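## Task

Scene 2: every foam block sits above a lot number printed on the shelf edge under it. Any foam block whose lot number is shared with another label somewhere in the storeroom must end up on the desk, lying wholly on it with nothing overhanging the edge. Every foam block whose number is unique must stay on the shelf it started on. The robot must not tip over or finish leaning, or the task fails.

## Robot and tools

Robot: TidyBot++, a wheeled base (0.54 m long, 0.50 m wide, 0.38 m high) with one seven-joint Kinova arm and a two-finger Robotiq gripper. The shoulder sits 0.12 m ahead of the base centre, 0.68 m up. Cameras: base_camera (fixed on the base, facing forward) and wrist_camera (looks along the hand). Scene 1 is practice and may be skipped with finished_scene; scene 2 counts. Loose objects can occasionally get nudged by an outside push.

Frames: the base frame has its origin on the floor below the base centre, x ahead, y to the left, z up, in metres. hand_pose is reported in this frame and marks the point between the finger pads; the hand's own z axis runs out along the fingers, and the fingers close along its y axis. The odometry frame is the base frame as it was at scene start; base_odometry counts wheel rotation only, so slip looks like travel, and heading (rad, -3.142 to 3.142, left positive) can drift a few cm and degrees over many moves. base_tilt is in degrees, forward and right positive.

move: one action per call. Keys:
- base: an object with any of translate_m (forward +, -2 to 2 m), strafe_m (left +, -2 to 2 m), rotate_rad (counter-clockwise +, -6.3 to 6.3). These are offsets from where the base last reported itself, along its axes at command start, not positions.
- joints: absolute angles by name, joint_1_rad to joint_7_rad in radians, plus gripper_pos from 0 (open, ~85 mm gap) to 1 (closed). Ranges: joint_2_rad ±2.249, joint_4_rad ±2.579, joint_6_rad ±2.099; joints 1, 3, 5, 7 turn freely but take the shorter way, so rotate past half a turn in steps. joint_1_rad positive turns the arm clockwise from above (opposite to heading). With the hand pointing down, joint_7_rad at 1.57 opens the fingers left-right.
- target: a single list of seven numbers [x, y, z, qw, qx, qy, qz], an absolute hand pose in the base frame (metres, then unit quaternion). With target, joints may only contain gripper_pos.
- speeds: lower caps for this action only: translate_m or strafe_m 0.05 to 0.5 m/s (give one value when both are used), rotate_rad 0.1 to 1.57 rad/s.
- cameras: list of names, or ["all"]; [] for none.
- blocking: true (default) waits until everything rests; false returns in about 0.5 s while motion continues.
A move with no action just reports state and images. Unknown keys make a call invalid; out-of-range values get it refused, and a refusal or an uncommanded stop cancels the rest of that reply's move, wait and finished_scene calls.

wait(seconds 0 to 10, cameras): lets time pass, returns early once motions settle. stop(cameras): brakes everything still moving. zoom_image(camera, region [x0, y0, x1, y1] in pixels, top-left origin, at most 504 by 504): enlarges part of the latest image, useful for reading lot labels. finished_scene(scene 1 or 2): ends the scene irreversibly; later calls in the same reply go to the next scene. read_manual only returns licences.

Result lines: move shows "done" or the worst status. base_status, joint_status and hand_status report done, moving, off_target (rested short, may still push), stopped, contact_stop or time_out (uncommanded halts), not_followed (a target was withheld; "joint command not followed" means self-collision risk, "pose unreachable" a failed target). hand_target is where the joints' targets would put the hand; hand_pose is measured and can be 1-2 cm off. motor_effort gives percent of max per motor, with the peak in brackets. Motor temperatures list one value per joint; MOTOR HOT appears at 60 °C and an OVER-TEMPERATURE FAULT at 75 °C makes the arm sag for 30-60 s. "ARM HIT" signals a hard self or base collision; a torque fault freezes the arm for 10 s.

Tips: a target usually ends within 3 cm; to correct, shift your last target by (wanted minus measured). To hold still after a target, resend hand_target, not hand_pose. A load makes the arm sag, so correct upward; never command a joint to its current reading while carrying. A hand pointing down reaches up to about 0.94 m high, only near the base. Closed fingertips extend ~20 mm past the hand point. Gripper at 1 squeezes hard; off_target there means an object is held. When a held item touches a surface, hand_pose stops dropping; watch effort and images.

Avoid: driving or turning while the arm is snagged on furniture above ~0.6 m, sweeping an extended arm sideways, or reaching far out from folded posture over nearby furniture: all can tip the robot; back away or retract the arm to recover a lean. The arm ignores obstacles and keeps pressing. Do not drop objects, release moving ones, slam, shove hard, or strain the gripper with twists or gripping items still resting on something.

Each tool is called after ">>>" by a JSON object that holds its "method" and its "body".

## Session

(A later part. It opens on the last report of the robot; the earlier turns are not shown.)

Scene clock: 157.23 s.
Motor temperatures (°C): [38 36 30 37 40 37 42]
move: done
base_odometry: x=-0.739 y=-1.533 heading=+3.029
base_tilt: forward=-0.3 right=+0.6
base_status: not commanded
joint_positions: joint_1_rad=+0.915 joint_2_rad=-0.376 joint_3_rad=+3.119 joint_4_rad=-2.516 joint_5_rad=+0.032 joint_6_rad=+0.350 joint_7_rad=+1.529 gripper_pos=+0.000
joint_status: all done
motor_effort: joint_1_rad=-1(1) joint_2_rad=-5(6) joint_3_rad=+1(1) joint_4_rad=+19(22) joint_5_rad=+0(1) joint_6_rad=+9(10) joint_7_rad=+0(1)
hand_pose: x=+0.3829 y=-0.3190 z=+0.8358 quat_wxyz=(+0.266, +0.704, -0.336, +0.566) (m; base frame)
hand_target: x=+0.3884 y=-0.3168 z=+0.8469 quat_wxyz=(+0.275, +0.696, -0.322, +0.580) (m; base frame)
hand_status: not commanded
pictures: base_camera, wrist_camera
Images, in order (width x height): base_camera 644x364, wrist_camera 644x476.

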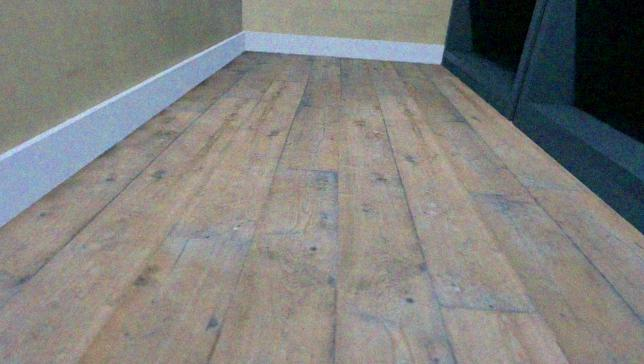

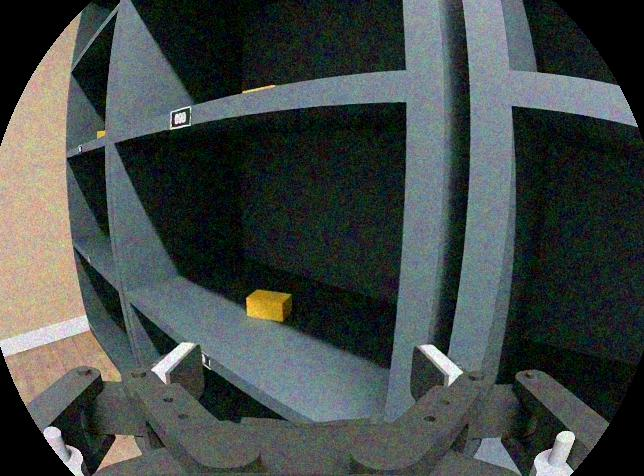

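>>> {"method": "zoom_image", "body": {"camera": "wrist_camera", "region": [165, 103, 195, 133]}}

>>> {"method": "move", "body": {"base": {"translate_m": 0.35}, "cameras": ["wrist_camera"]}}

>>> {"method": "move", "body": {"joints": {"joint_6_rad": 0.0}}}

Scaled by 16.800.

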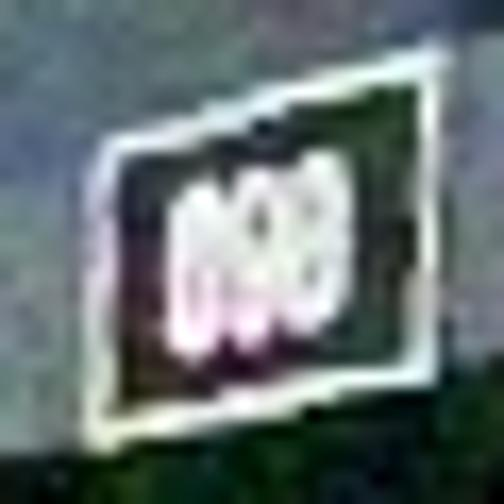

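Scene clock: 159.40 s.
Motor temperatures (°C): [38 35 30 37 40 37 42]
move: done
base_odometry: x=-1.086 y=-1.494 heading=+3.029
base_tilt: forward=-0.4 right=+0.6
base_status: done
joint_positions: joint_1_rad=+0.915 joint_2_rad=-0.376 joint_3_rad=+3.119 joint_4_rad=-2.516 joint_5_rad=+0.032 joint_6_rad=+0.350 joint_7_rad=+1.529 gripper_pos=+0.000
joint_status: not commanded
motor_effort: joint_1_rad=+0(1) joint_2_rad=-5(7) joint_3_rad=+1(2) joint_4_rad=+20(21) joint_5_rad=+1(1) joint_6_rad=+9(9) joint_7_rad=+0(1)
hand_pose: x=+0.3831 y=-0.3188 z=+0.8358 quat_wxyz=(+0.266, +0.704, -0.336, +0.566) (m; base frame)
hand_target: x=+0.3884 y=-0.3168 z=+0.8469 quat_wxyz=(+0.275, +0.696, -0.322, +0.580) (m; base frame)
hand_status: not commanded
pictures: wrist_camera
Images, in order (width x height): wrist_camera 644x476.

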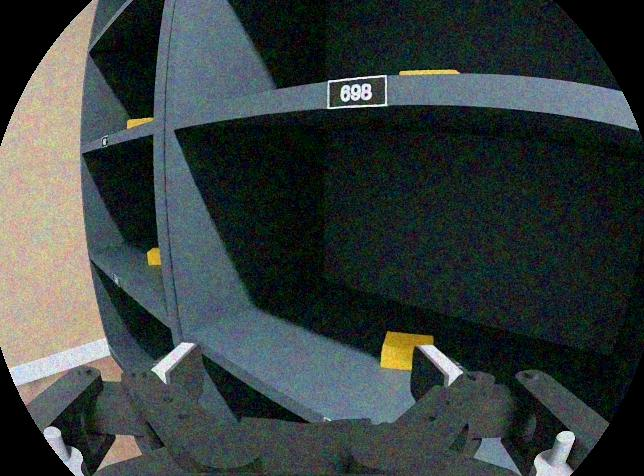

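Scene clock: 160.20 s.
Motor temperatures (°C): [38 35 30 37 40 37 42]
move: done
base_odometry: x=-1.086 y=-1.494 heading=+3.029
base_tilt: forward=-0.3 right=+0.6
base_status: not commanded
joint_positions: joint_1_rad=+0.915 joint_2_rad=-0.376 joint_3_rad=+3.119 joint_4_rad=-2.517 joint_5_rad=+0.032 joint_6_rad=+0.024 joint_7_rad=+1.529 gripper_pos=+0.000
joint_status: all done
motor_effort: joint_1_rad=+0(1) joint_2_rad=-6(6) joint_3_rad=+1(1) joint_4_rad=+19(23) joint_5_rad=+1(1) joint_6_rad=+7(9) joint_7_rad=+0(1)
hand_pose: x=+0.3561 y=-0.2916 z=+0.7414 quat_wxyz=(+0.212, +0.785, -0.379, +0.442) (m; base frame)
hand_target: x=+0.3582 y=-0.2826 z=+0.7319 quat_wxyz=(+0.206, +0.798, -0.370, +0.430) (m; base frame)
hand_status: not commanded
pictures: base_camera, wrist_camera
Images, in order (width x height): base_camera 644x364, wrist_camera 644x476.

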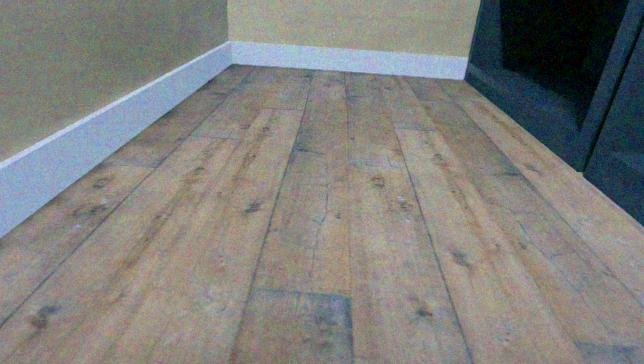

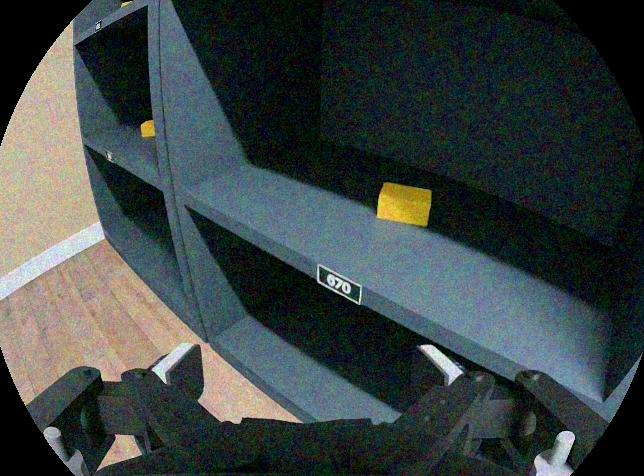

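>>> {"method": "move", "body": {"base": {"translate_m": 0.8}, "cameras": ["wrist_camera"]}}

>>> {"method": "move", "body": {"joints": {"joint_6_rad": 0.4}}}

Scene clock: 163.27 s.
Motor temperatures (°C): [38 35 30 37 40 37 42]
move: done
base_odometry: x=-1.881 y=-1.404 heading=+3.029
base_tilt: forward=-0.3 right=+0.6
base_status: done
joint_positions: joint_1_rad=+0.915 joint_2_rad=-0.376 joint_3_rad=+3.119 joint_4_rad=-2.517 joint_5_rad=+0.032 joint_6_rad=+0.024 joint_7_rad=+1.529 gripper_pos=+0.000
joint_status: not commanded
motor_effort: joint_1_rad=-1(1) joint_2_rad=-5(6) joint_3_rad=+1(2) joint_4_rad=+19(20) joint_5_rad=+1(1) joint_6_rad=+8(8) joint_7_rad=-1(1)
hand_pose: x=+0.3561 y=-0.2916 z=+0.7415 quat_wxyz=(+0.212, +0.785, -0.379, +0.442) (m; base frame)
hand_target: x=+0.3582 y=-0.2826 z=+0.7319 quat_wxyz=(+0.206, +0.798, -0.370, +0.430) (m; base frame)
hand_status: not commanded
pictures: wrist_camera
Images, in order (width x height): wrist_camera 644x476.

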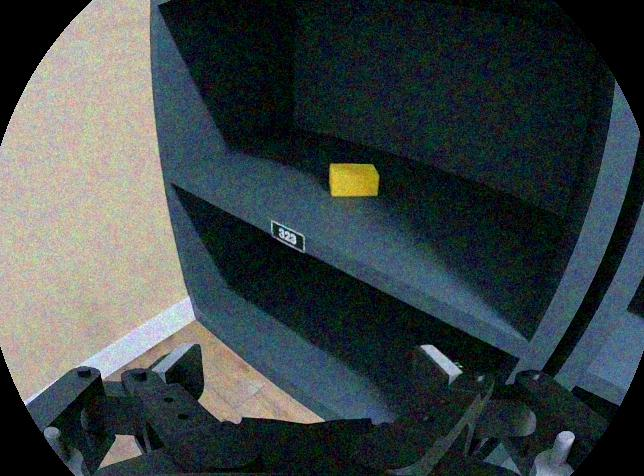

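Scene clock: 164.07 s.
Motor temperatures (°C): [38 35 30 37 40 37 42]
move: done
base_odometry: x=-1.881 y=-1.404 heading=+3.029
base_tilt: forward=-0.3 right=+0.6
base_status: not commanded
joint_positions: joint_1_rad=+0.915 joint_2_rad=-0.376 joint_3_rad=+3.119 joint_4_rad=-2.515 joint_5_rad=+0.032 joint_6_rad=+0.363 joint_7_rad=+1.529 gripper_pos=+0.000
joint_status: all done
motor_effort: joint_1_rad=-1(1) joint_2_rad=-6(6) joint_3_rad=+1(1) joint_4_rad=+19(23) joint_5_rad=+0(1) joint_6_rad=+9(9) joint_7_rad=+0(1)
hand_pose: x=+0.3839 y=-0.3196 z=+0.8405 quat_wxyz=(+0.268, +0.700, -0.334, +0.571) (m; base frame)
hand_target: x=+0.3884 y=-0.3168 z=+0.8469 quat_wxyz=(+0.275, +0.696, -0.322, +0.580) (m; base frame)
hand_status: not commanded
pictures: base_camera, wrist_camera
Images, in order (width x height): base_camera 644x364, wrist_camera 644x476.

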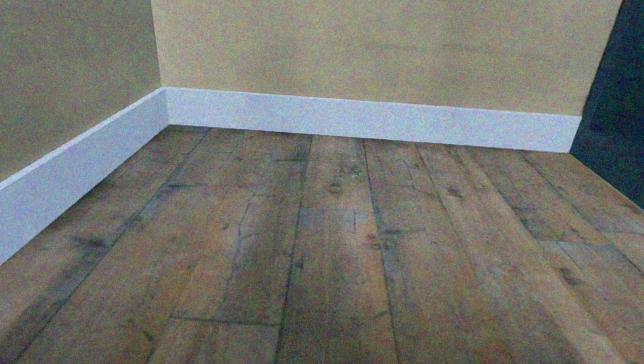

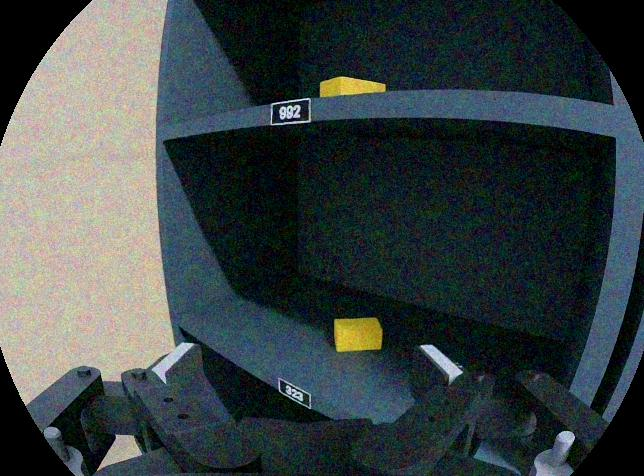

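>>> {"method": "move", "body": {"base": {"translate_m": -0.3}, "joints": {"joint_1_rad": 0, "joint_6_rad": -0.8}, "cameras": []}}

>>> {"method": "move", "body": {"base": {"rotate_rad": -1.61}, "cameras": ["base_camera"]}}

>>> {"method": "move", "body": {"joints": {"joint_1_rad": 0, "joint_2_rad": -0.5, "joint_3_rad": 3.14, "joint_4_rad": -1.2, "joint_5_rad": 0, "joint_6_rad": -1.25, "joint_7_rad": 1.57}}}

Scene clock: 167.53 s.
Motor temperatures (°C): [38 35 30 37 40 37 42]
move: done
base_odometry: x=-1.583 y=-1.438 heading=+3.029
base_tilt: forward=-0.4 right=+0.6
base_status: done
joint_positions: joint_1_rad=+0.019 joint_2_rad=-0.376 joint_3_rad=+3.119 joint_4_rad=-2.515 joint_5_rad=+0.032 joint_6_rad=-0.747 joint_7_rad=+1.529 gripper_pos=+0.000
joint_status: all done
motor_effort: joint_1_rad=+0(2) joint_2_rad=-2(7) joint_3_rad=+1(2) joint_4_rad=+16(20) joint_5_rad=+1(1) joint_6_rad=+2(9) joint_7_rad=+0(1)
hand_pose: x=+0.3083 y=-0.0056 z=+0.6030 quat_wxyz=(+0.014, +0.992, -0.009, +0.128) (m; base frame)
hand_target: x=+0.2882 y=+0.0050 z=+0.5963 quat_wxyz=(+0.004, +0.995, +0.013, +0.097) (m; base frame)
hand_status: not commanded
pictures: none
No camera images: "cameras" was empty.

Scene clock: 169.87 s.
Motor temperatures (°C): [38 35 30 37 40 37 42]
move: done
base_odometry: x=-1.583 y=-1.438 heading=+1.420
base_tilt: forward=-0.3 right=+0.6
base_status: done
joint_positions: joint_1_rad=+0.017 joint_2_rad=-0.376 joint_3_rad=+3.119 joint_4_rad=-2.515 joint_5_rad=+0.032 joint_6_rad=-0.749 joint_7_rad=+1.529 gripper_pos=+0.000
joint_status: not commanded
motor_effort: joint_1_rad=+0(1) joint_2_rad=-2(3) joint_3_rad=+1(1) joint_4_rad=+16(17) joint_5_rad=+1(2) joint_6_rad=+2(3) joint_7_rad=+0(1)
hand_pose: x=+0.3076 y=-0.0053 z=+0.6028 quat_wxyz=(+0.013, +0.992, -0.008, +0.127) (m; base frame)
hand_target: x=+0.2882 y=+0.0050 z=+0.5963 quat_wxyz=(+0.004, +0.995, +0.013, +0.097) (m; base frame)
hand_status: not commanded
pictures: base_camera
Images, in order (width x height): base_camera 644x364.

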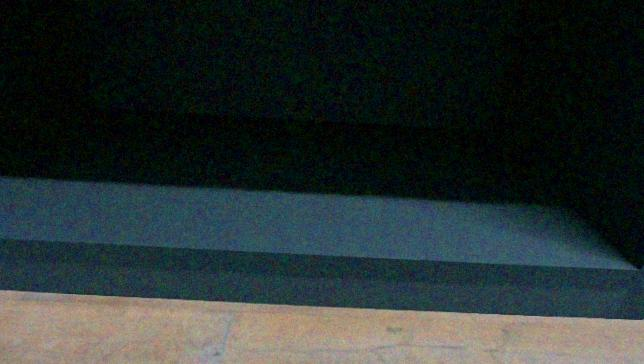

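Scene clock: 172.47 s.
Motor temperatures (°C): [38 35 30 37 40 37 42]
move: done
base_odometry: x=-1.583 y=-1.438 heading=+1.420
base_tilt: forward=-0.4 right=+0.6
base_status: not commanded
joint_positions: joint_1_rad=+0.017 joint_2_rad=-0.487 joint_3_rad=+3.123 joint_4_rad=-1.214 joint_5_rad=+0.032 joint_6_rad=-1.200 joint_7_rad=+1.529 gripper_pos=+0.000
joint_status: all done
motor_effort: joint_1_rad=+0(2) joint_2_rad=+1(7) joint_3_rad=+1(2) joint_4_rad=+16(22) joint_5_rad=+1(2) joint_6_rad=+8(10) joint_7_rad=+0(1)
hand_pose: x=+0.4224 y=-0.0039 z=+1.1799 quat_wxyz=(+0.007, +0.821, -0.019, +0.571) (m; base frame)
hand_target: x=+0.4090 y=+0.0021 z=+1.1763 quat_wxyz=(+0.000, +0.828, +0.000, +0.561) (m; base frame)
hand_status: not commanded
pictures: base_camera, wrist_camera
Images, in order (width x height): base_camera 644x364, wrist_camera 644x476.

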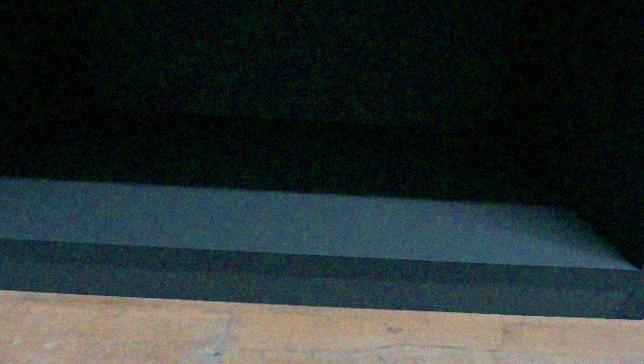

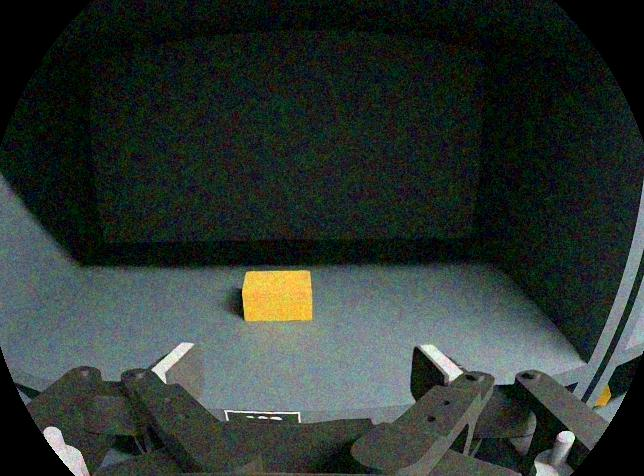

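>>> {"method": "move", "body": {"target": [0.40, -0.08, 1.12, 0.43, 0.561, -0.561, 0.43]}}

>>> {"method": "move", "body": {"base": {"translate_m": 0.19, "strafe_m": 0.28}, "speeds": {"translate_m": 0.3}}}

Scene clock: 177.67 s.
Motor temperatures (°C): [38 35 30 37 40 37 42]
move: done
base_odometry: x=-1.583 y=-1.438 heading=+1.420
base_tilt: forward=-0.3 right=+0.6
base_status: not commanded
joint_positions: joint_1_rad=+1.898 joint_2_rad=-0.822 joint_3_rad=+2.391 joint_4_rad=-1.096 joint_5_rad=+0.032 joint_6_rad=-1.470 joint_7_rad=+1.025 gripper_pos=+0.000
joint_status: not commanded
motor_effort: joint_1_rad=+0(1) joint_2_rad=+20(21) joint_3_rad=+10(10) joint_4_rad=+11(17) joint_5_rad=+5(6) joint_6_rad=+7(9) joint_7_rad=+0(1)
hand_pose: x=+0.4004 y=-0.0950 z=+1.1272 quat_wxyz=(+0.423, +0.577, -0.546, +0.435) (m; base frame)
hand_target: x=+0.4000 y=-0.0800 z=+1.1200 quat_wxyz=(+0.430, +0.561, -0.561, +0.430) (m; base frame)
hand_status: done (0.017 m and 2.7 deg from the pose sent, 0.099 m and 87.9 deg at the start)
pictures: base_camera, wrist_camera
Images, in order (width x height): base_camera 644x364, wrist_camera 644x476.

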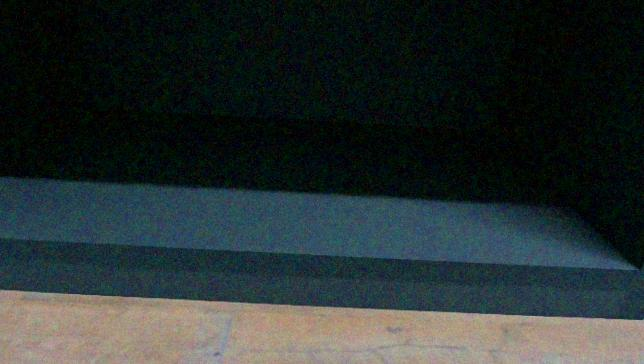

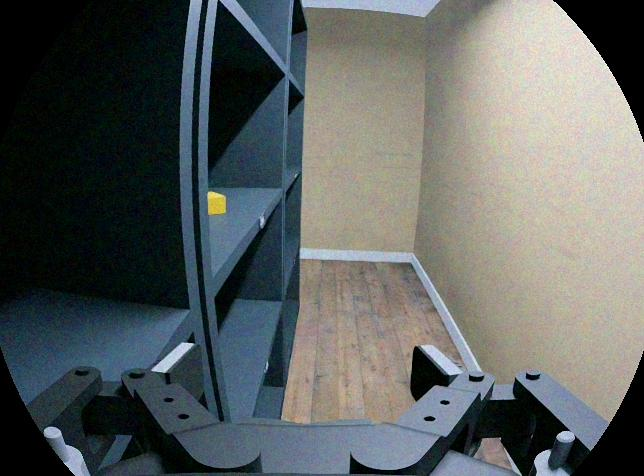

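Scene clock: 179.73 s.
Motor temperatures (°C): [38 35 30 37 40 37 42]
move: done
base_odometry: x=-1.831 y=-1.208 heading=+1.420
base_tilt: forward=-0.3 right=+0.6
base_status: done
joint_positions: joint_1_rad=+1.948 joint_2_rad=-0.751 joint_3_rad=+2.393 joint_4_rad=-1.118 joint_5_rad=+0.032 joint_6_rad=-1.478 joint_7_rad=+1.023 gripper_pos=+0.000
joint_status: not commanded
motor_effort: joint_1_rad=-9(10) joint_2_rad=+0(24) joint_3_rad=+5(11) joint_4_rad=+22(25) joint_5_rad=+4(7) joint_6_rad=+7(9) joint_7_rad=+0(1)
hand_pose: x=+0.3777 y=-0.1420 z=+1.1161 quat_wxyz=(+0.404, +0.573, -0.589, +0.402) (m; base frame)
hand_target: x=+0.4000 y=-0.0800 z=+1.1200 quat_wxyz=(+0.430, +0.561, -0.561, +0.430) (m; base frame)
hand_status: not commanded
pictures: base_camera, wrist_camera
Images, in order (width x height): base_camera 644x364, wrist_camera 644x476.

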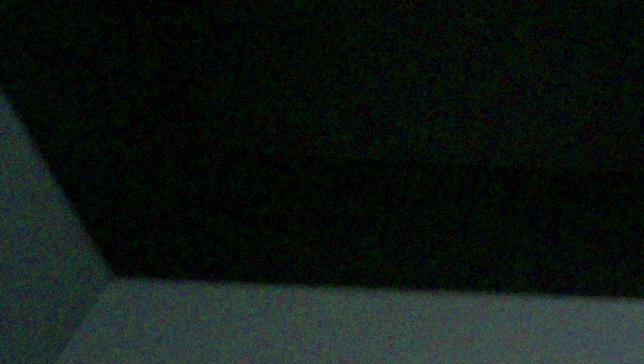

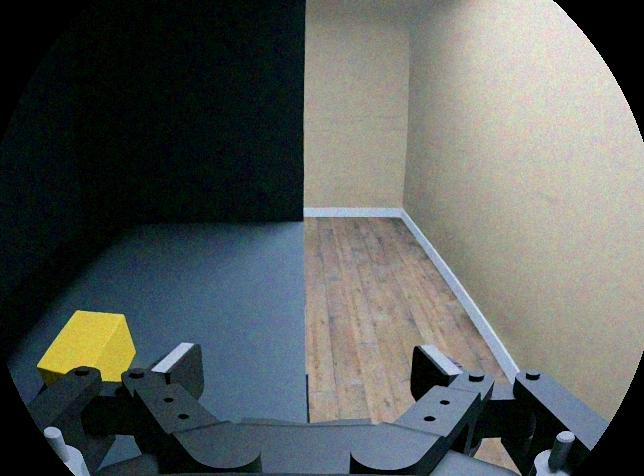

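>>> {"method": "move", "body": {"base": {"strafe_m": -0.1}}}

Scene clock: 181.27 s.
Motor temperatures (°C): [38 35 30 37 40 37 42]
move: done
base_odometry: x=-1.732 y=-1.223 heading=+1.420
base_tilt: forward=-0.3 right=+0.6
base_status: done
joint_positions: joint_1_rad=+1.918 joint_2_rad=-0.837 joint_3_rad=+2.383 joint_4_rad=-1.085 joint_5_rad=+0.032 joint_6_rad=-1.480 joint_7_rad=+1.023 gripper_pos=+0.000
joint_status: not commanded
motor_effort: joint_1_rad=-1(9) joint_2_rad=+20(23) joint_3_rad=+10(11) joint_4_rad=+11(22) joint_5_rad=+5(6) joint_6_rad=+7(8) joint_7_rad=+0(1)
hand_pose: x=+0.4037 y=-0.0907 z=+1.1269 quat_wxyz=(+0.432, +0.572, -0.546, +0.434) (m; base frame)
hand_target: x=+0.4000 y=-0.0800 z=+1.1200 quat_wxyz=(+0.430, +0.561, -0.561, +0.430) (m; base frame)
hand_status: not commanded
pictures: base_camera, wrist_camera
Images, in order (width x height): base_camera 644x364, wrist_camera 644x476.

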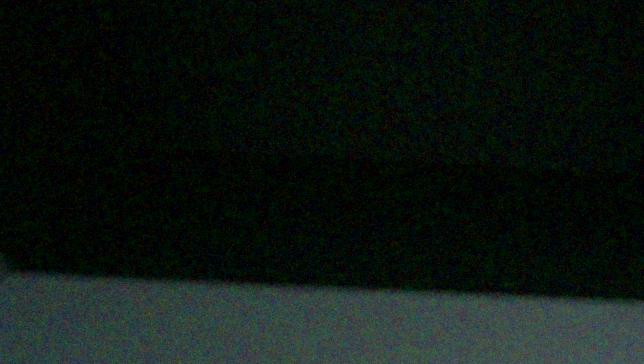

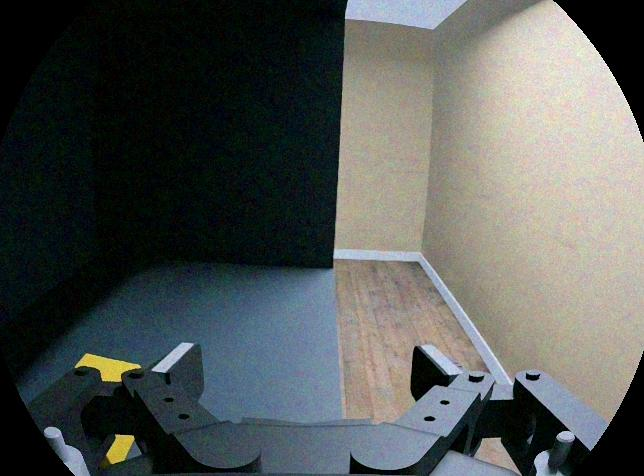

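>>> {"method": "move", "body": {"target": [0.52, -0.11, 1.13, 0.445, 0.549, -0.549, 0.445], "cameras": ["wrist_camera"]}}

Scene clock: 183.50 s.
Motor temperatures (°C): [38 35 30 37 40 37 42]
move: off_target
base_odometry: x=-1.733 y=-1.223 heading=+1.420
base_tilt: forward=-0.4 right=+0.6
base_status: not commanded
joint_positions: joint_1_rad=+2.216 joint_2_rad=-0.828 joint_3_rad=+2.302 joint_4_rad=-0.790 joint_5_rad=-0.128 joint_6_rad=-1.527 joint_7_rad=+1.007 gripper_pos=+0.000
joint_status: not commanded
motor_effort: joint_1_rad=+17(18) joint_2_rad=+15(26) joint_3_rad=+9(11) joint_4_rad=+6(11) joint_5_rad=+6(7) joint_6_rad=+7(8) joint_7_rad=+0(1)
hand_pose: x=+0.4908 y=-0.1020 z=+1.1668 quat_wxyz=(+0.446, +0.552, -0.528, +0.467) (m; base frame)
hand_target: x=+0.5200 y=-0.1100 z=+1.1300 quat_wxyz=(+0.445, +0.549, -0.549, +0.445) (m; base frame)
hand_status: off_target (0.048 m and 3.5 deg from the pose sent, 0.118 m and 3.3 deg at the start)
pictures: wrist_camera
Images, in order (width x height): wrist_camera 644x476.

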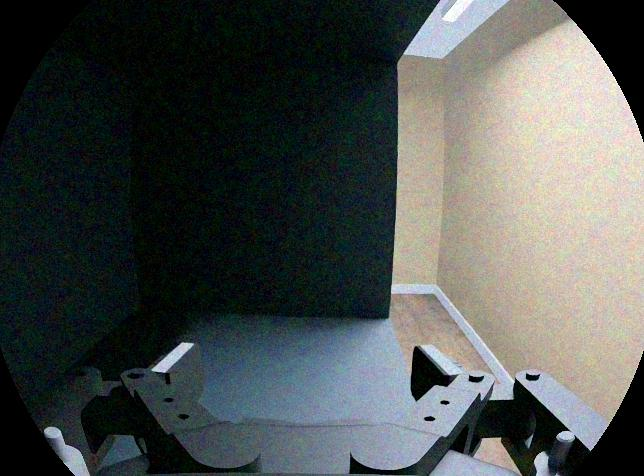

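>>> {"method": "move", "body": {"target": [0.40, -0.08, 1.12, 0.43, 0.561, -0.561, 0.43], "cameras": []}}

>>> {"method": "move", "body": {"base": {"translate_m": -0.17, "strafe_m": -0.08}, "cameras": []}}

>>> {"method": "move", "body": {"joints": {"joint_1_rad": 0, "joint_2_rad": -0.5, "joint_3_rad": 3.14, "joint_4_rad": -1.2, "joint_5_rad": 0, "joint_6_rad": -1.35, "joint_7_rad": 1.57, "gripper_pos": 1}, "cameras": ["wrist_camera"]}}

>>> {"method": "move", "body": {"base": {"translate_m": 0.13}, "cameras": ["wrist_camera"]}}

Scene clock: 185.53 s.
Motor temperatures (°C): [38 35 30 37 40 37 42]
move: done
base_odometry: x=-1.733 y=-1.223 heading=+1.420
base_tilt: forward=-0.3 right=+0.6
base_status: not commanded
joint_positions: joint_1_rad=+1.932 joint_2_rad=-0.846 joint_3_rad=+2.361 joint_4_rad=-1.049 joint_5_rad=-0.017 joint_6_rad=-1.527 joint_7_rad=+1.007 gripper_pos=+0.000
joint_status: not commanded
motor_effort: joint_1_rad=-1(17) joint_2_rad=+22(26) joint_3_rad=+10(11) joint_4_rad=+10(11) joint_5_rad=+5(6) joint_6_rad=+7(8) joint_7_rad=+0(1)
hand_pose: x=+0.4226 y=-0.0748 z=+1.1145 quat_wxyz=(+0.413, +0.585, -0.547, +0.433) (m; base frame)
hand_target: x=+0.4000 y=-0.0800 z=+1.1200 quat_wxyz=(+0.430, +0.561, -0.561, +0.430) (m; base frame)
hand_status: done (0.024 m and 3.7 deg from the pose sent, 0.104 m and 6.0 deg at the start)
pictures: none
No camera images: "cameras" was empty.

Scene clock: 187.13 s.
Motor temperatures (°C): [38 35 30 37 40 37 42]
move: done
base_odometry: x=-1.679 y=-1.403 heading=+1.420
base_tilt: forward=-0.3 right=+0.6
base_status: done
joint_positions: joint_1_rad=+1.929 joint_2_rad=-0.840 joint_3_rad=+2.367 joint_4_rad=-1.052 joint_5_rad=-0.011 joint_6_rad=-1.527 joint_7_rad=+1.007 gripper_pos=+0.000
joint_status: not commanded
motor_effort: joint_1_rad=-1(2) joint_2_rad=+21(25) joint_3_rad=+10(11) joint_4_rad=+11(11) joint_5_rad=+5(6) joint_6_rad=+7(8) joint_7_rad=+0(1)
hand_pose: x=+0.4175 y=-0.0781 z=+1.1159 quat_wxyz=(+0.413, +0.583, -0.551, +0.431) (m; base frame)
hand_target: x=+0.4000 y=-0.0800 z=+1.1200 quat_wxyz=(+0.430, +0.561, -0.561, +0.430) (m; base frame)
hand_status: not commanded
pictures: none
No camera images: "cameras" was empty.

Scene clock: 190.20 s.
Motor temperatures (°C): [38 35 30 37 40 37 42]
move: done
base_odometry: x=-1.679 y=-1.403 heading=+1.420
base_tilt: forward=-0.4 right=+0.6
base_status: not commanded
joint_positions: joint_1_rad=+0.019 joint_2_rad=-0.514 joint_3_rad=+3.124 joint_4_rad=-1.171 joint_5_rad=-0.011 joint_6_rad=-1.406 joint_7_rad=+1.525 gripper_pos=+0.999
joint_status: all done
motor_effort: joint_1_rad=-1(2) joint_2_rad=+3(22) joint_3_rad=+1(11) joint_4_rad=+15(17) joint_5_rad=+1(6) joint_6_rad=+8(9) joint_7_rad=+0(1)
hand_pose: x=+0.3780 y=+0.0078 z=+1.1501 quat_wxyz=(-0.012, +0.858, -0.017, +0.514) (m; base frame)
hand_target: x=+0.3960 y=+0.0021 z=+1.1480 quat_wxyz=(+0.000, +0.855, +0.000, +0.519) (m; base frame)
hand_status: not commanded
pictures: wrist_camera
Images, in order (width x height): wrist_camera 644x476.

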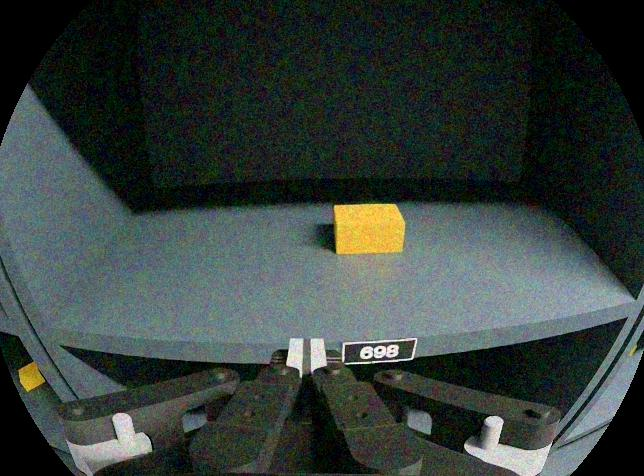

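Scene clock: 191.60 s.
Motor temperatures (°C): [38 35 30 37 40 37 42]
move: done
base_odometry: x=-1.659 y=-1.274 heading=+1.420
base_tilt: forward=-0.3 right=+0.6
base_status: done
joint_positions: joint_1_rad=+0.018 joint_2_rad=-0.495 joint_3_rad=+3.127 joint_4_rad=-1.176 joint_5_rad=-0.011 joint_6_rad=-1.403 joint_7_rad=+1.527 gripper_pos=+0.999
joint_status: not commanded
motor_effort: joint_1_rad=+0(1) joint_2_rad=+2(7) joint_3_rad=+1(2) joint_4_rad=+15(17) joint_5_rad=+1(1) joint_6_rad=+7(9) joint_7_rad=+0(1)
hand_pose: x=+0.3883 y=+0.0064 z=+1.1433 quat_wxyz=(-0.012, +0.863, -0.018, +0.504) (m; base frame)
hand_target: x=+0.3960 y=+0.0021 z=+1.1480 quat_wxyz=(+0.000, +0.855, +0.000, +0.519) (m; base frame)
hand_status: not commanded
pictures: wrist_camera
Images, in order (width x height): wrist_camera 644x476.

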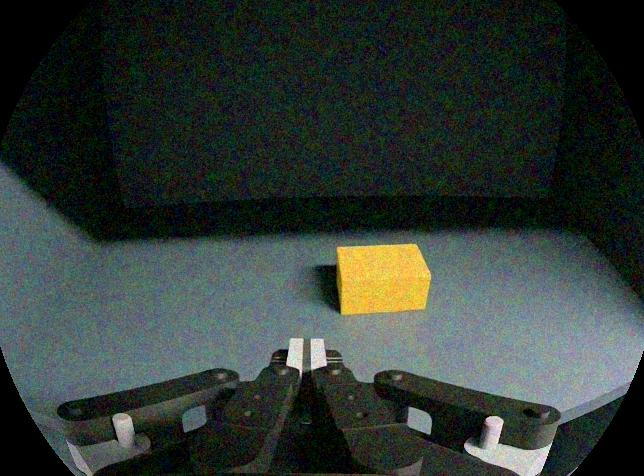

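>>> {"method": "move", "body": {"target": [0.56, -0.105, 1.06, 0, 0.866, 0, 0.5], "cameras": ["wrist_camera"]}}

>>> {"method": "move", "body": {"target": [0.64, -0.112, 1.035, 0, 0.866, 0, 0.5], "cameras": ["wrist_camera"]}}

Scene clock: 195.63 s.
Motor temperatures (°C): [38 35 30 37 40 37 42]
move: done
base_odometry: x=-1.659 y=-1.274 heading=+1.420
base_tilt: forward=-0.3 right=+0.6
base_status: not commanded
joint_positions: joint_1_rad=-0.092 joint_2_rad=-0.264 joint_3_rad=+3.536 joint_4_rad=-1.368 joint_5_rad=-0.166 joint_6_rad=-1.044 joint_7_rad=+1.893 gripper_pos=+0.999
joint_status: not commanded
motor_effort: joint_1_rad=+0(1) joint_2_rad=-9(12) joint_3_rad=-1(2) joint_4_rad=+20(21) joint_5_rad=-1(2) joint_6_rad=+7(9) joint_7_rad=+0(1)
hand_pose: x=+0.5448 y=-0.1181 z=+1.0588 quat_wxyz=(+0.020, +0.876, -0.013, +0.483) (m; base frame)
hand_target: x=+0.5600 y=-0.1050 z=+1.0600 quat_wxyz=(+0.000, +0.866, +0.000, +0.500) (m; base frame)
hand_status: done (0.020 m and 3.5 deg from the pose sent, 0.221 m and 2.5 deg at the start)
pictures: wrist_camera
Images, in order (width x height): wrist_camera 644x476.

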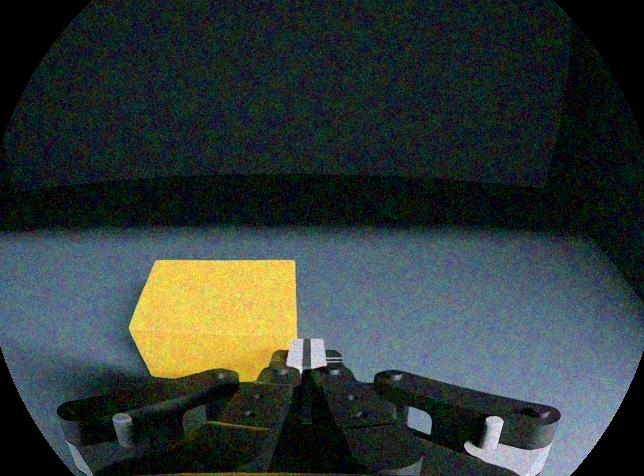

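Scene clock: 197.13 s.
Motor temperatures (°C): [38 35 30 37 40 37 42]
move: done
base_odometry: x=-1.659 y=-1.274 heading=+1.420
base_tilt: forward=-0.3 right=+0.6
base_status: not commanded
joint_positions: joint_1_rad=+0.073 joint_2_rad=-0.091 joint_3_rad=+3.458 joint_4_rad=-1.346 joint_5_rad=-0.346 joint_6_rad=-0.927 joint_7_rad=+2.016 gripper_pos=+0.999
joint_status: not commanded
motor_effort: joint_1_rad=-1(2) joint_2_rad=-17(18) joint_3_rad=+0(2) joint_4_rad=+20(22) joint_5_rad=-2(2) joint_6_rad=+8(8) joint_7_rad=+0(1)
hand_pose: x=+0.6256 y=-0.1242 z=+1.0341 quat_wxyz=(+0.016, +0.873, -0.010, +0.487) (m; base frame)
hand_target: x=+0.6400 y=-0.1120 z=+1.0350 quat_wxyz=(+0.000, +0.866, +0.000, +0.500) (m; base frame)
hand_status: done (0.019 m and 2.8 deg from the pose sent, 0.098 m and 3.5 deg at the start)
pictures: wrist_camera
Images, in order (width x height): wrist_camera 644x476.

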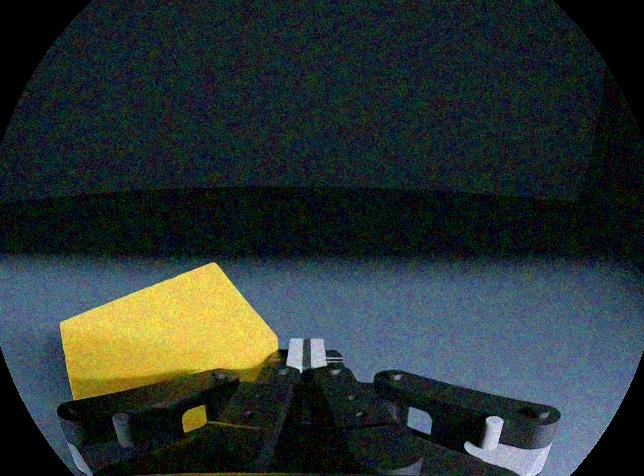

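>>> {"method": "move", "body": {"target": [0.67, -0.108, 1.035, 0, 0.866, 0, 0.5], "cameras": ["wrist_camera"]}}

>>> {"method": "move", "body": {"target": [0.48, -0.03, 1.14, 0.169, 0.825, -0.325, 0.43], "cameras": ["wrist_camera"]}}

>>> {"method": "move", "body": {"joints": {"gripper_pos": 0}, "cameras": ["wrist_camera"]}}

Scene clock: 198.33 s.
Motor temperatures (°C): [38 35 30 37 40 37 42]
move: done
base_odometry: x=-1.659 y=-1.274 heading=+1.420
base_tilt: forward=-0.3 right=+0.6
base_status: not commanded
joint_positions: joint_1_rad=+0.135 joint_2_rad=-0.024 joint_3_rad=+3.372 joint_4_rad=-1.305 joint_5_rad=-0.349 joint_6_rad=-0.927 joint_7_rad=+2.016 gripper_pos=+0.999
joint_status: not commanded
motor_effort: joint_1_rad=-1(1) joint_2_rad=-19(21) joint_3_rad=+0(1) joint_4_rad=+21(22) joint_5_rad=-2(2) joint_6_rad=+7(8) joint_7_rad=+0(1)
hand_pose: x=+0.6535 y=-0.1135 z=+1.0222 quat_wxyz=(+0.015, +0.880, +0.003, +0.476) (m; base frame)
hand_target: x=+0.6700 y=-0.1080 z=+1.0350 quat_wxyz=(+0.000, +0.866, +0.000, +0.500) (m; base frame)
hand_status: done (0.022 m and 3.7 deg from the pose sent, 0.047 m and 2.8 deg at the start)
pictures: wrist_camera
Images, in order (width x height): wrist_camera 644x476.

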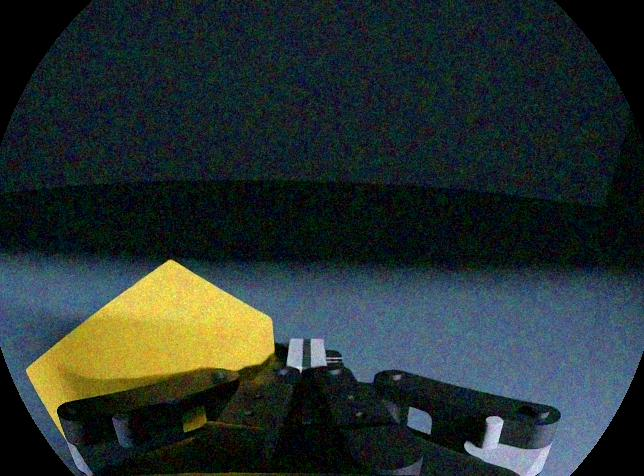

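Scene clock: 200.70 s.
Motor temperatures (°C): [38 35 30 37 40 37 42]
move: done
base_odometry: x=-1.659 y=-1.274 heading=+1.420
base_tilt: forward=-0.3 right=+0.6
base_status: not commanded
joint_positions: joint_1_rad=-0.365 joint_2_rad=-0.019 joint_3_rad=+2.856 joint_4_rad=-0.826 joint_5_rad=+0.957 joint_6_rad=-1.836 joint_7_rad=+0.756 gripper_pos=+0.999
joint_status: not commanded
motor_effort: joint_1_rad=+0(2) joint_2_rad=-13(20) joint_3_rad=+0(1) joint_4_rad=+14(22) joint_5_rad=+6(6) joint_6_rad=+5(8) joint_7_rad=+0(1)
hand_pose: x=+0.4856 y=-0.0242 z=+1.1392 quat_wxyz=(+0.153, +0.838, -0.296, +0.433) (m; base frame)
hand_target: x=+0.4800 y=-0.0300 z=+1.1400 quat_wxyz=(+0.169, +0.825, -0.325, +0.430) (m; base frame)
hand_status: done (0.008 m and 4.1 deg from the pose sent, 0.226 m and 42.6 deg at the start)
pictures: wrist_camera
Images, in order (width x height): wrist_camera 644x476.

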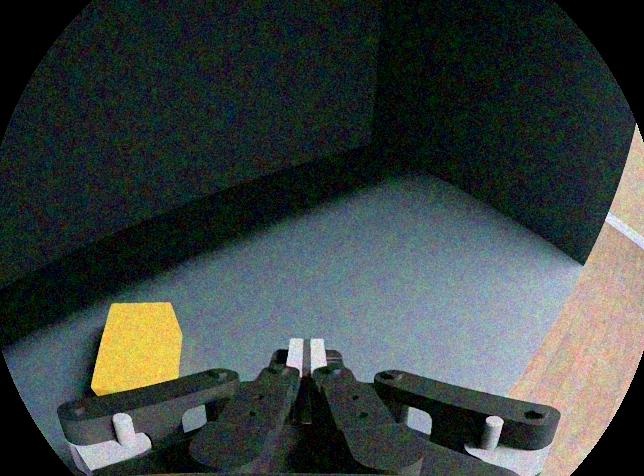

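Scene clock: 201.80 s.
Motor temperatures (°C): [38 35 30 37 40 37 42]
move: done
base_odometry: x=-1.659 y=-1.274 heading=+1.420
base_tilt: forward=-0.3 right=+0.6
base_status: not commanded
joint_positions: joint_1_rad=-0.365 joint_2_rad=-0.019 joint_3_rad=+2.856 joint_4_rad=-0.826 joint_5_rad=+0.960 joint_6_rad=-1.838 joint_7_rad=+0.754 gripper_pos=+0.000
joint_status: all done
motor_effort: joint_1_rad=-1(1) joint_2_rad=-13(13) joint_3_rad=+0(1) joint_4_rad=+14(14) joint_5_rad=+6(6) joint_6_rad=+5(6) joint_7_rad=+0(0)
hand_pose: x=+0.4852 y=-0.0250 z=+1.1394 quat_wxyz=(+0.154, +0.837, -0.297, +0.433) (m; base frame)
hand_target: x=+0.4800 y=-0.0300 z=+1.1400 quat_wxyz=(+0.169, +0.825, -0.325, +0.430) (m; base frame)
hand_status: not commanded
pictures: wrist_camera
Images, in order (width x height): wrist_camera 644x476.

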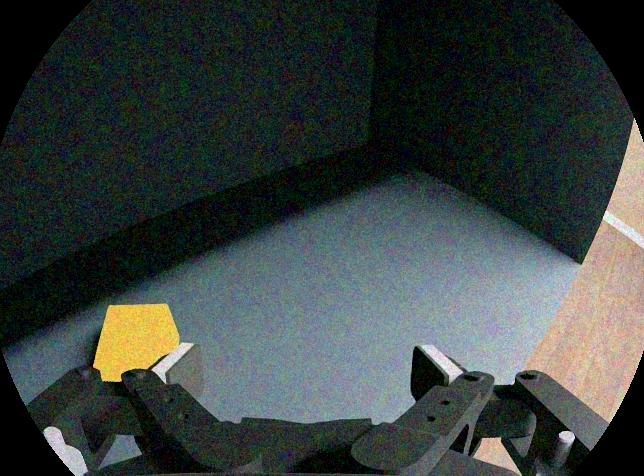

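>>> {"method": "move", "body": {"target": [0.50, 0.07, 1.13, 0.169, 0.825, -0.325, 0.43], "cameras": ["wrist_camera"]}}

>>> {"method": "zoom_image", "body": {"camera": "wrist_camera", "region": [140, 230, 400, 420]}}

Scene clock: 204.17 s.
Motor temperatures (°C): [38 35 30 37 40 37 42]
move: done
base_odometry: x=-1.659 y=-1.274 heading=+1.420
base_tilt: forward=-0.3 right=+0.6
base_status: not commanded
joint_positions: joint_1_rad=-0.942 joint_2_rad=+0.170 joint_3_rad=+3.235 joint_4_rad=-0.651 joint_5_rad=+1.030 joint_6_rad=-1.953 joint_7_rad=+0.676 gripper_pos=+0.000
joint_status: not commanded
motor_effort: joint_1_rad=-1(1) joint_2_rad=-19(19) joint_3_rad=+1(1) joint_4_rad=+12(14) joint_5_rad=+6(6) joint_6_rad=+5(6) joint_7_rad=+0(1)
hand_pose: x=+0.5092 y=+0.0815 z=+1.1264 quat_wxyz=(+0.148, +0.846, -0.282, +0.427) (m; base frame)
hand_target: x=+0.5000 y=+0.0700 z=+1.1300 quat_wxyz=(+0.169, +0.825, -0.325, +0.430) (m; base frame)
hand_status: done (0.015 m and 6.0 deg from the pose sent, 0.097 m and 3.9 deg at the start)
pictures: wrist_camera
Images, in order (width x height): wrist_camera 644x476.

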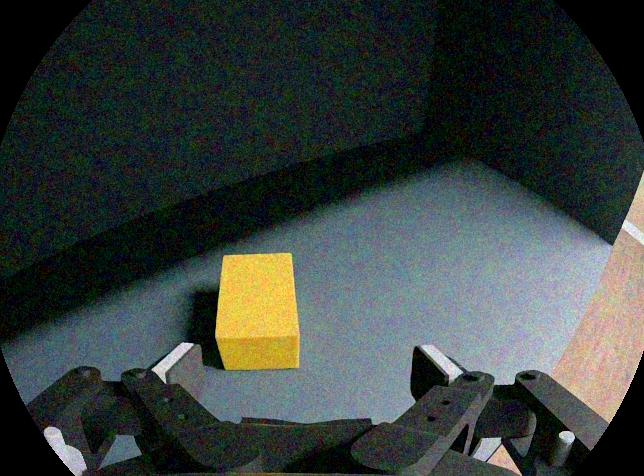

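Scaled by 1.938.

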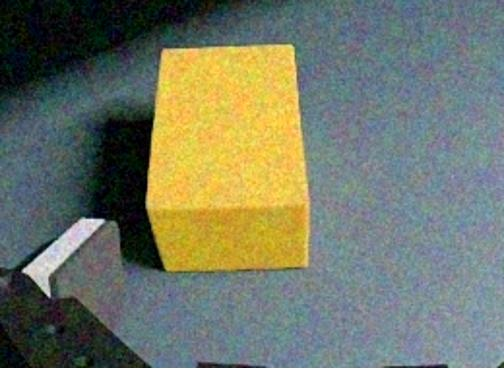

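>>> {"method": "move", "body": {"target": [0.586, 0.054, 1.088, 0.143, 0.844, -0.274, 0.439], "cameras": ["wrist_camera"]}}

Scene clock: 205.87 s.
Motor temperatures (°C): [38 35 30 37 40 37 42]
move: done
base_odometry: x=-1.659 y=-1.274 heading=+1.420
base_tilt: forward=-0.3 right=+0.6
base_status: not commanded
joint_positions: joint_1_rad=-0.686 joint_2_rad=+0.167 joint_3_rad=+3.172 joint_4_rad=-0.816 joint_5_rad=+0.980 joint_6_rad=-1.743 joint_7_rad=+0.665 gripper_pos=+0.000
joint_status: not commanded
motor_effort: joint_1_rad=+0(1) joint_2_rad=-20(22) joint_3_rad=+1(2) joint_4_rad=+15(16) joint_5_rad=+7(7) joint_6_rad=+4(5) joint_7_rad=+0(1)
hand_pose: x=+0.5753 y=+0.0344 z=+1.1003 quat_wxyz=(+0.183, +0.834, -0.280, +0.439) (m; base frame)
hand_target: x=+0.5860 y=+0.0540 z=+1.0880 quat_wxyz=(+0.143, +0.844, -0.274, +0.439) (m; base frame)
hand_status: done (0.025 m and 4.8 deg from the pose sent, 0.090 m and 1.7 deg at the start)
pictures: wrist_camera
Images, in order (width x height): wrist_camera 644x476.

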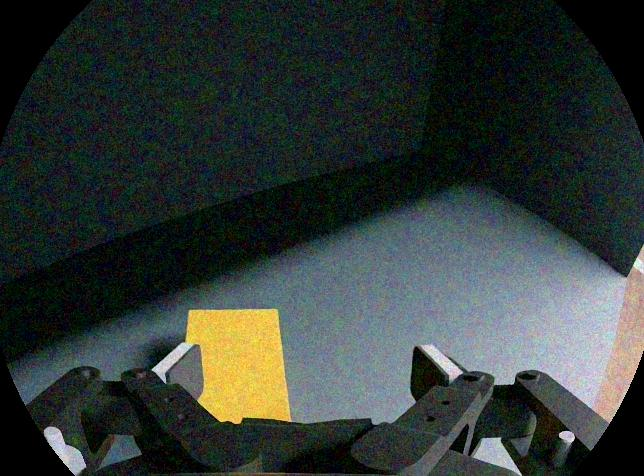

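>>> {"method": "move", "body": {"target": [0.607, 0.076, 1.075, 0.12, 0.857, -0.23, 0.446], "cameras": ["wrist_camera"]}}

Scene clock: 206.93 s.
Motor temperatures (°C): [38 35 30 37 40 37 42]
move: done
base_odometry: x=-1.659 y=-1.274 heading=+1.420
base_tilt: forward=-0.3 right=+0.6
base_status: not commanded
joint_positions: joint_1_rad=-0.655 joint_2_rad=+0.155 joint_3_rad=+3.144 joint_4_rad=-0.874 joint_5_rad=+0.931 joint_6_rad=-1.634 joint_7_rad=+0.665 gripper_pos=+0.000
joint_status: not commanded
motor_effort: joint_1_rad=-1(1) joint_2_rad=-21(23) joint_3_rad=+1(1) joint_4_rad=+16(17) joint_5_rad=+7(7) joint_6_rad=+4(5) joint_7_rad=+0(1)
hand_pose: x=+0.5978 y=+0.0540 z=+1.0907 quat_wxyz=(+0.156, +0.844, -0.242, +0.452) (m; base frame)
hand_target: x=+0.6070 y=+0.0760 z=+1.0750 quat_wxyz=(+0.120, +0.857, -0.230, +0.446) (m; base frame)
hand_status: done (0.029 m and 4.6 deg from the pose sent, 0.058 m and 9.7 deg at the start)
pictures: wrist_camera
Images, in order (width x height): wrist_camera 644x476.

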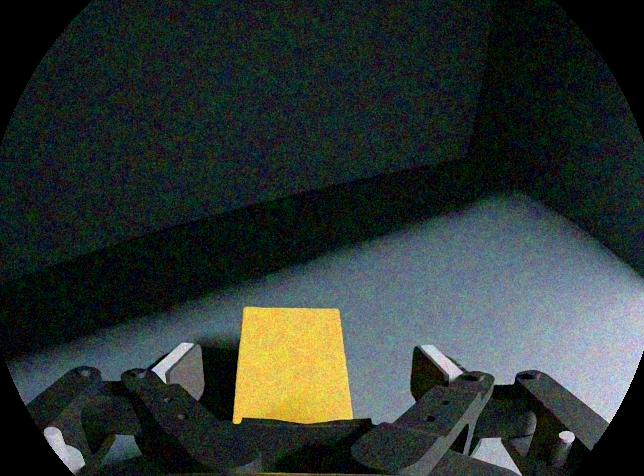

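>>> {"method": "move", "body": {"target": [0.676, 0.044, 1.012, 0.12, 0.857, -0.23, 0.446], "cameras": ["wrist_camera"]}}

Scene clock: 208.53 s.
Motor temperatures (°C): [38 35 30 37 40 37 42]
move: done
base_odometry: x=-1.659 y=-1.274 heading=+1.420
base_tilt: forward=-0.3 right=+0.6
base_status: not commanded
joint_positions: joint_1_rad=-0.534 joint_2_rad=+0.169 joint_3_rad=+3.201 joint_4_rad=-1.051 joint_5_rad=+0.843 joint_6_rad=-1.364 joint_7_rad=+0.653 gripper_pos=+0.000
joint_status: not commanded
motor_effort: joint_1_rad=+0(2) joint_2_rad=-23(25) joint_3_rad=+1(1) joint_4_rad=+18(19) joint_5_rad=+7(7) joint_6_rad=+4(5) joint_7_rad=+0(0)
hand_pose: x=+0.6623 y=+0.0295 z=+1.0384 quat_wxyz=(+0.155, +0.848, -0.219, +0.458) (m; base frame)
hand_target: x=+0.6760 y=+0.0440 z=+1.0120 quat_wxyz=(+0.120, +0.857, -0.230, +0.446) (m; base frame)
hand_status: done (0.033 m and 4.5 deg from the pose sent, 0.111 m and 4.6 deg at the start)
pictures: wrist_camera
Images, in order (width x height): wrist_camera 644x476.

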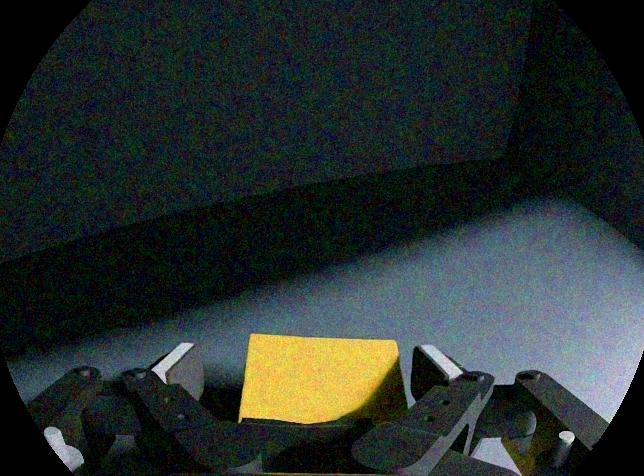

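Slightly lower and right, then close.

>>> {"method": "move", "body": {"target": [0.673, 0.034, 0.998, 0.12, 0.857, -0.23, 0.446], "cameras": ["wrist_camera"]}}

>>> {"method": "move", "body": {"joints": {"gripper_pos": 0.4}, "cameras": ["wrist_camera"]}}

Scene clock: 209.87 s.
Motor temperatures (°C): [38 35 30 37 40 37 42]
move: done
base_odometry: x=-1.659 y=-1.275 heading=+1.420
base_tilt: forward=-0.3 right=+0.6
base_status: not commanded
joint_positions: joint_1_rad=-0.496 joint_2_rad=+0.145 joint_3_rad=+3.184 joint_4_rad=-1.123 joint_5_rad=+0.842 joint_6_rad=-1.305 joint_7_rad=+0.623 gripper_pos=+0.000
joint_status: not commanded
motor_effort: joint_1_rad=+1(3) joint_2_rad=-21(24) joint_3_rad=+2(3) joint_4_rad=+17(19) joint_5_rad=+6(7) joint_6_rad=+3(5) joint_7_rad=+0(1)
hand_pose: x=+0.6644 y=+0.0209 z=+1.0266 quat_wxyz=(+0.149, +0.847, -0.220, +0.461) (m; base frame)
hand_target: x=+0.6730 y=+0.0340 z=+0.9980 quat_wxyz=(+0.120, +0.857, -0.230, +0.446) (m; base frame)
hand_status: done (0.033 m and 4.1 deg from the pose sent, 0.042 m and 4.5 deg at the start)
pictures: wrist_camera
Images, in order (width x height): wrist_camera 644x476.

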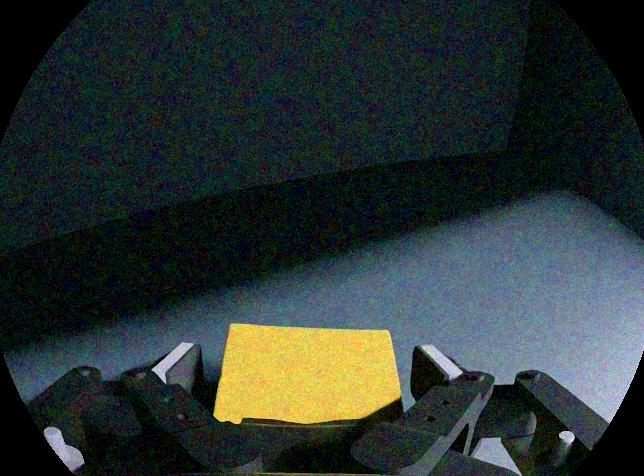

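Scene clock: 210.63 s.
Motor temperatures (°C): [38 35 30 37 40 37 42]
move: done
base_odometry: x=-1.659 y=-1.275 heading=+1.420
base_tilt: forward=-0.3 right=+0.6
base_status: not commanded
joint_positions: joint_1_rad=-0.493 joint_2_rad=+0.136 joint_3_rad=+3.182 joint_4_rad=-1.123 joint_5_rad=+0.842 joint_6_rad=-1.297 joint_7_rad=+0.621 gripper_pos=+0.381
joint_status: all done
motor_effort: joint_1_rad=+0(2) joint_2_rad=-20(21) joint_3_rad=+1(3) joint_4_rad=+16(17) joint_5_rad=+5(7) joint_6_rad=+3(5) joint_7_rad=-1(1)
hand_pose: x=+0.6633 y=+0.0198 z=+1.0319 quat_wxyz=(+0.144, +0.844, -0.221, +0.467) (m; base frame)
hand_target: x=+0.6730 y=+0.0340 z=+0.9980 quat_wxyz=(+0.120, +0.857, -0.230, +0.446) (m; base frame)
hand_status: not commanded
pictures: wrist_camera
Images, in order (width x height): wrist_camera 644x476.

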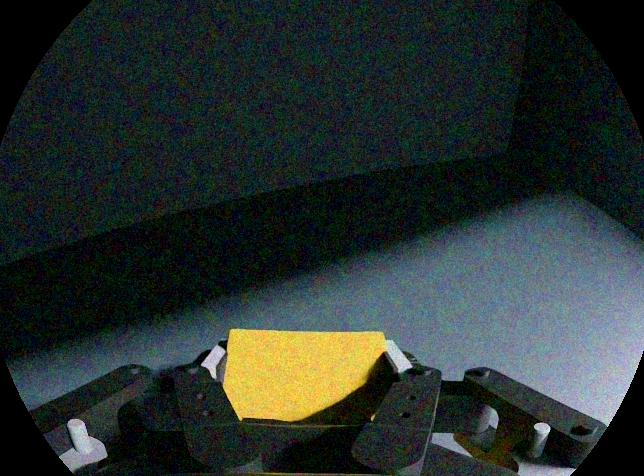

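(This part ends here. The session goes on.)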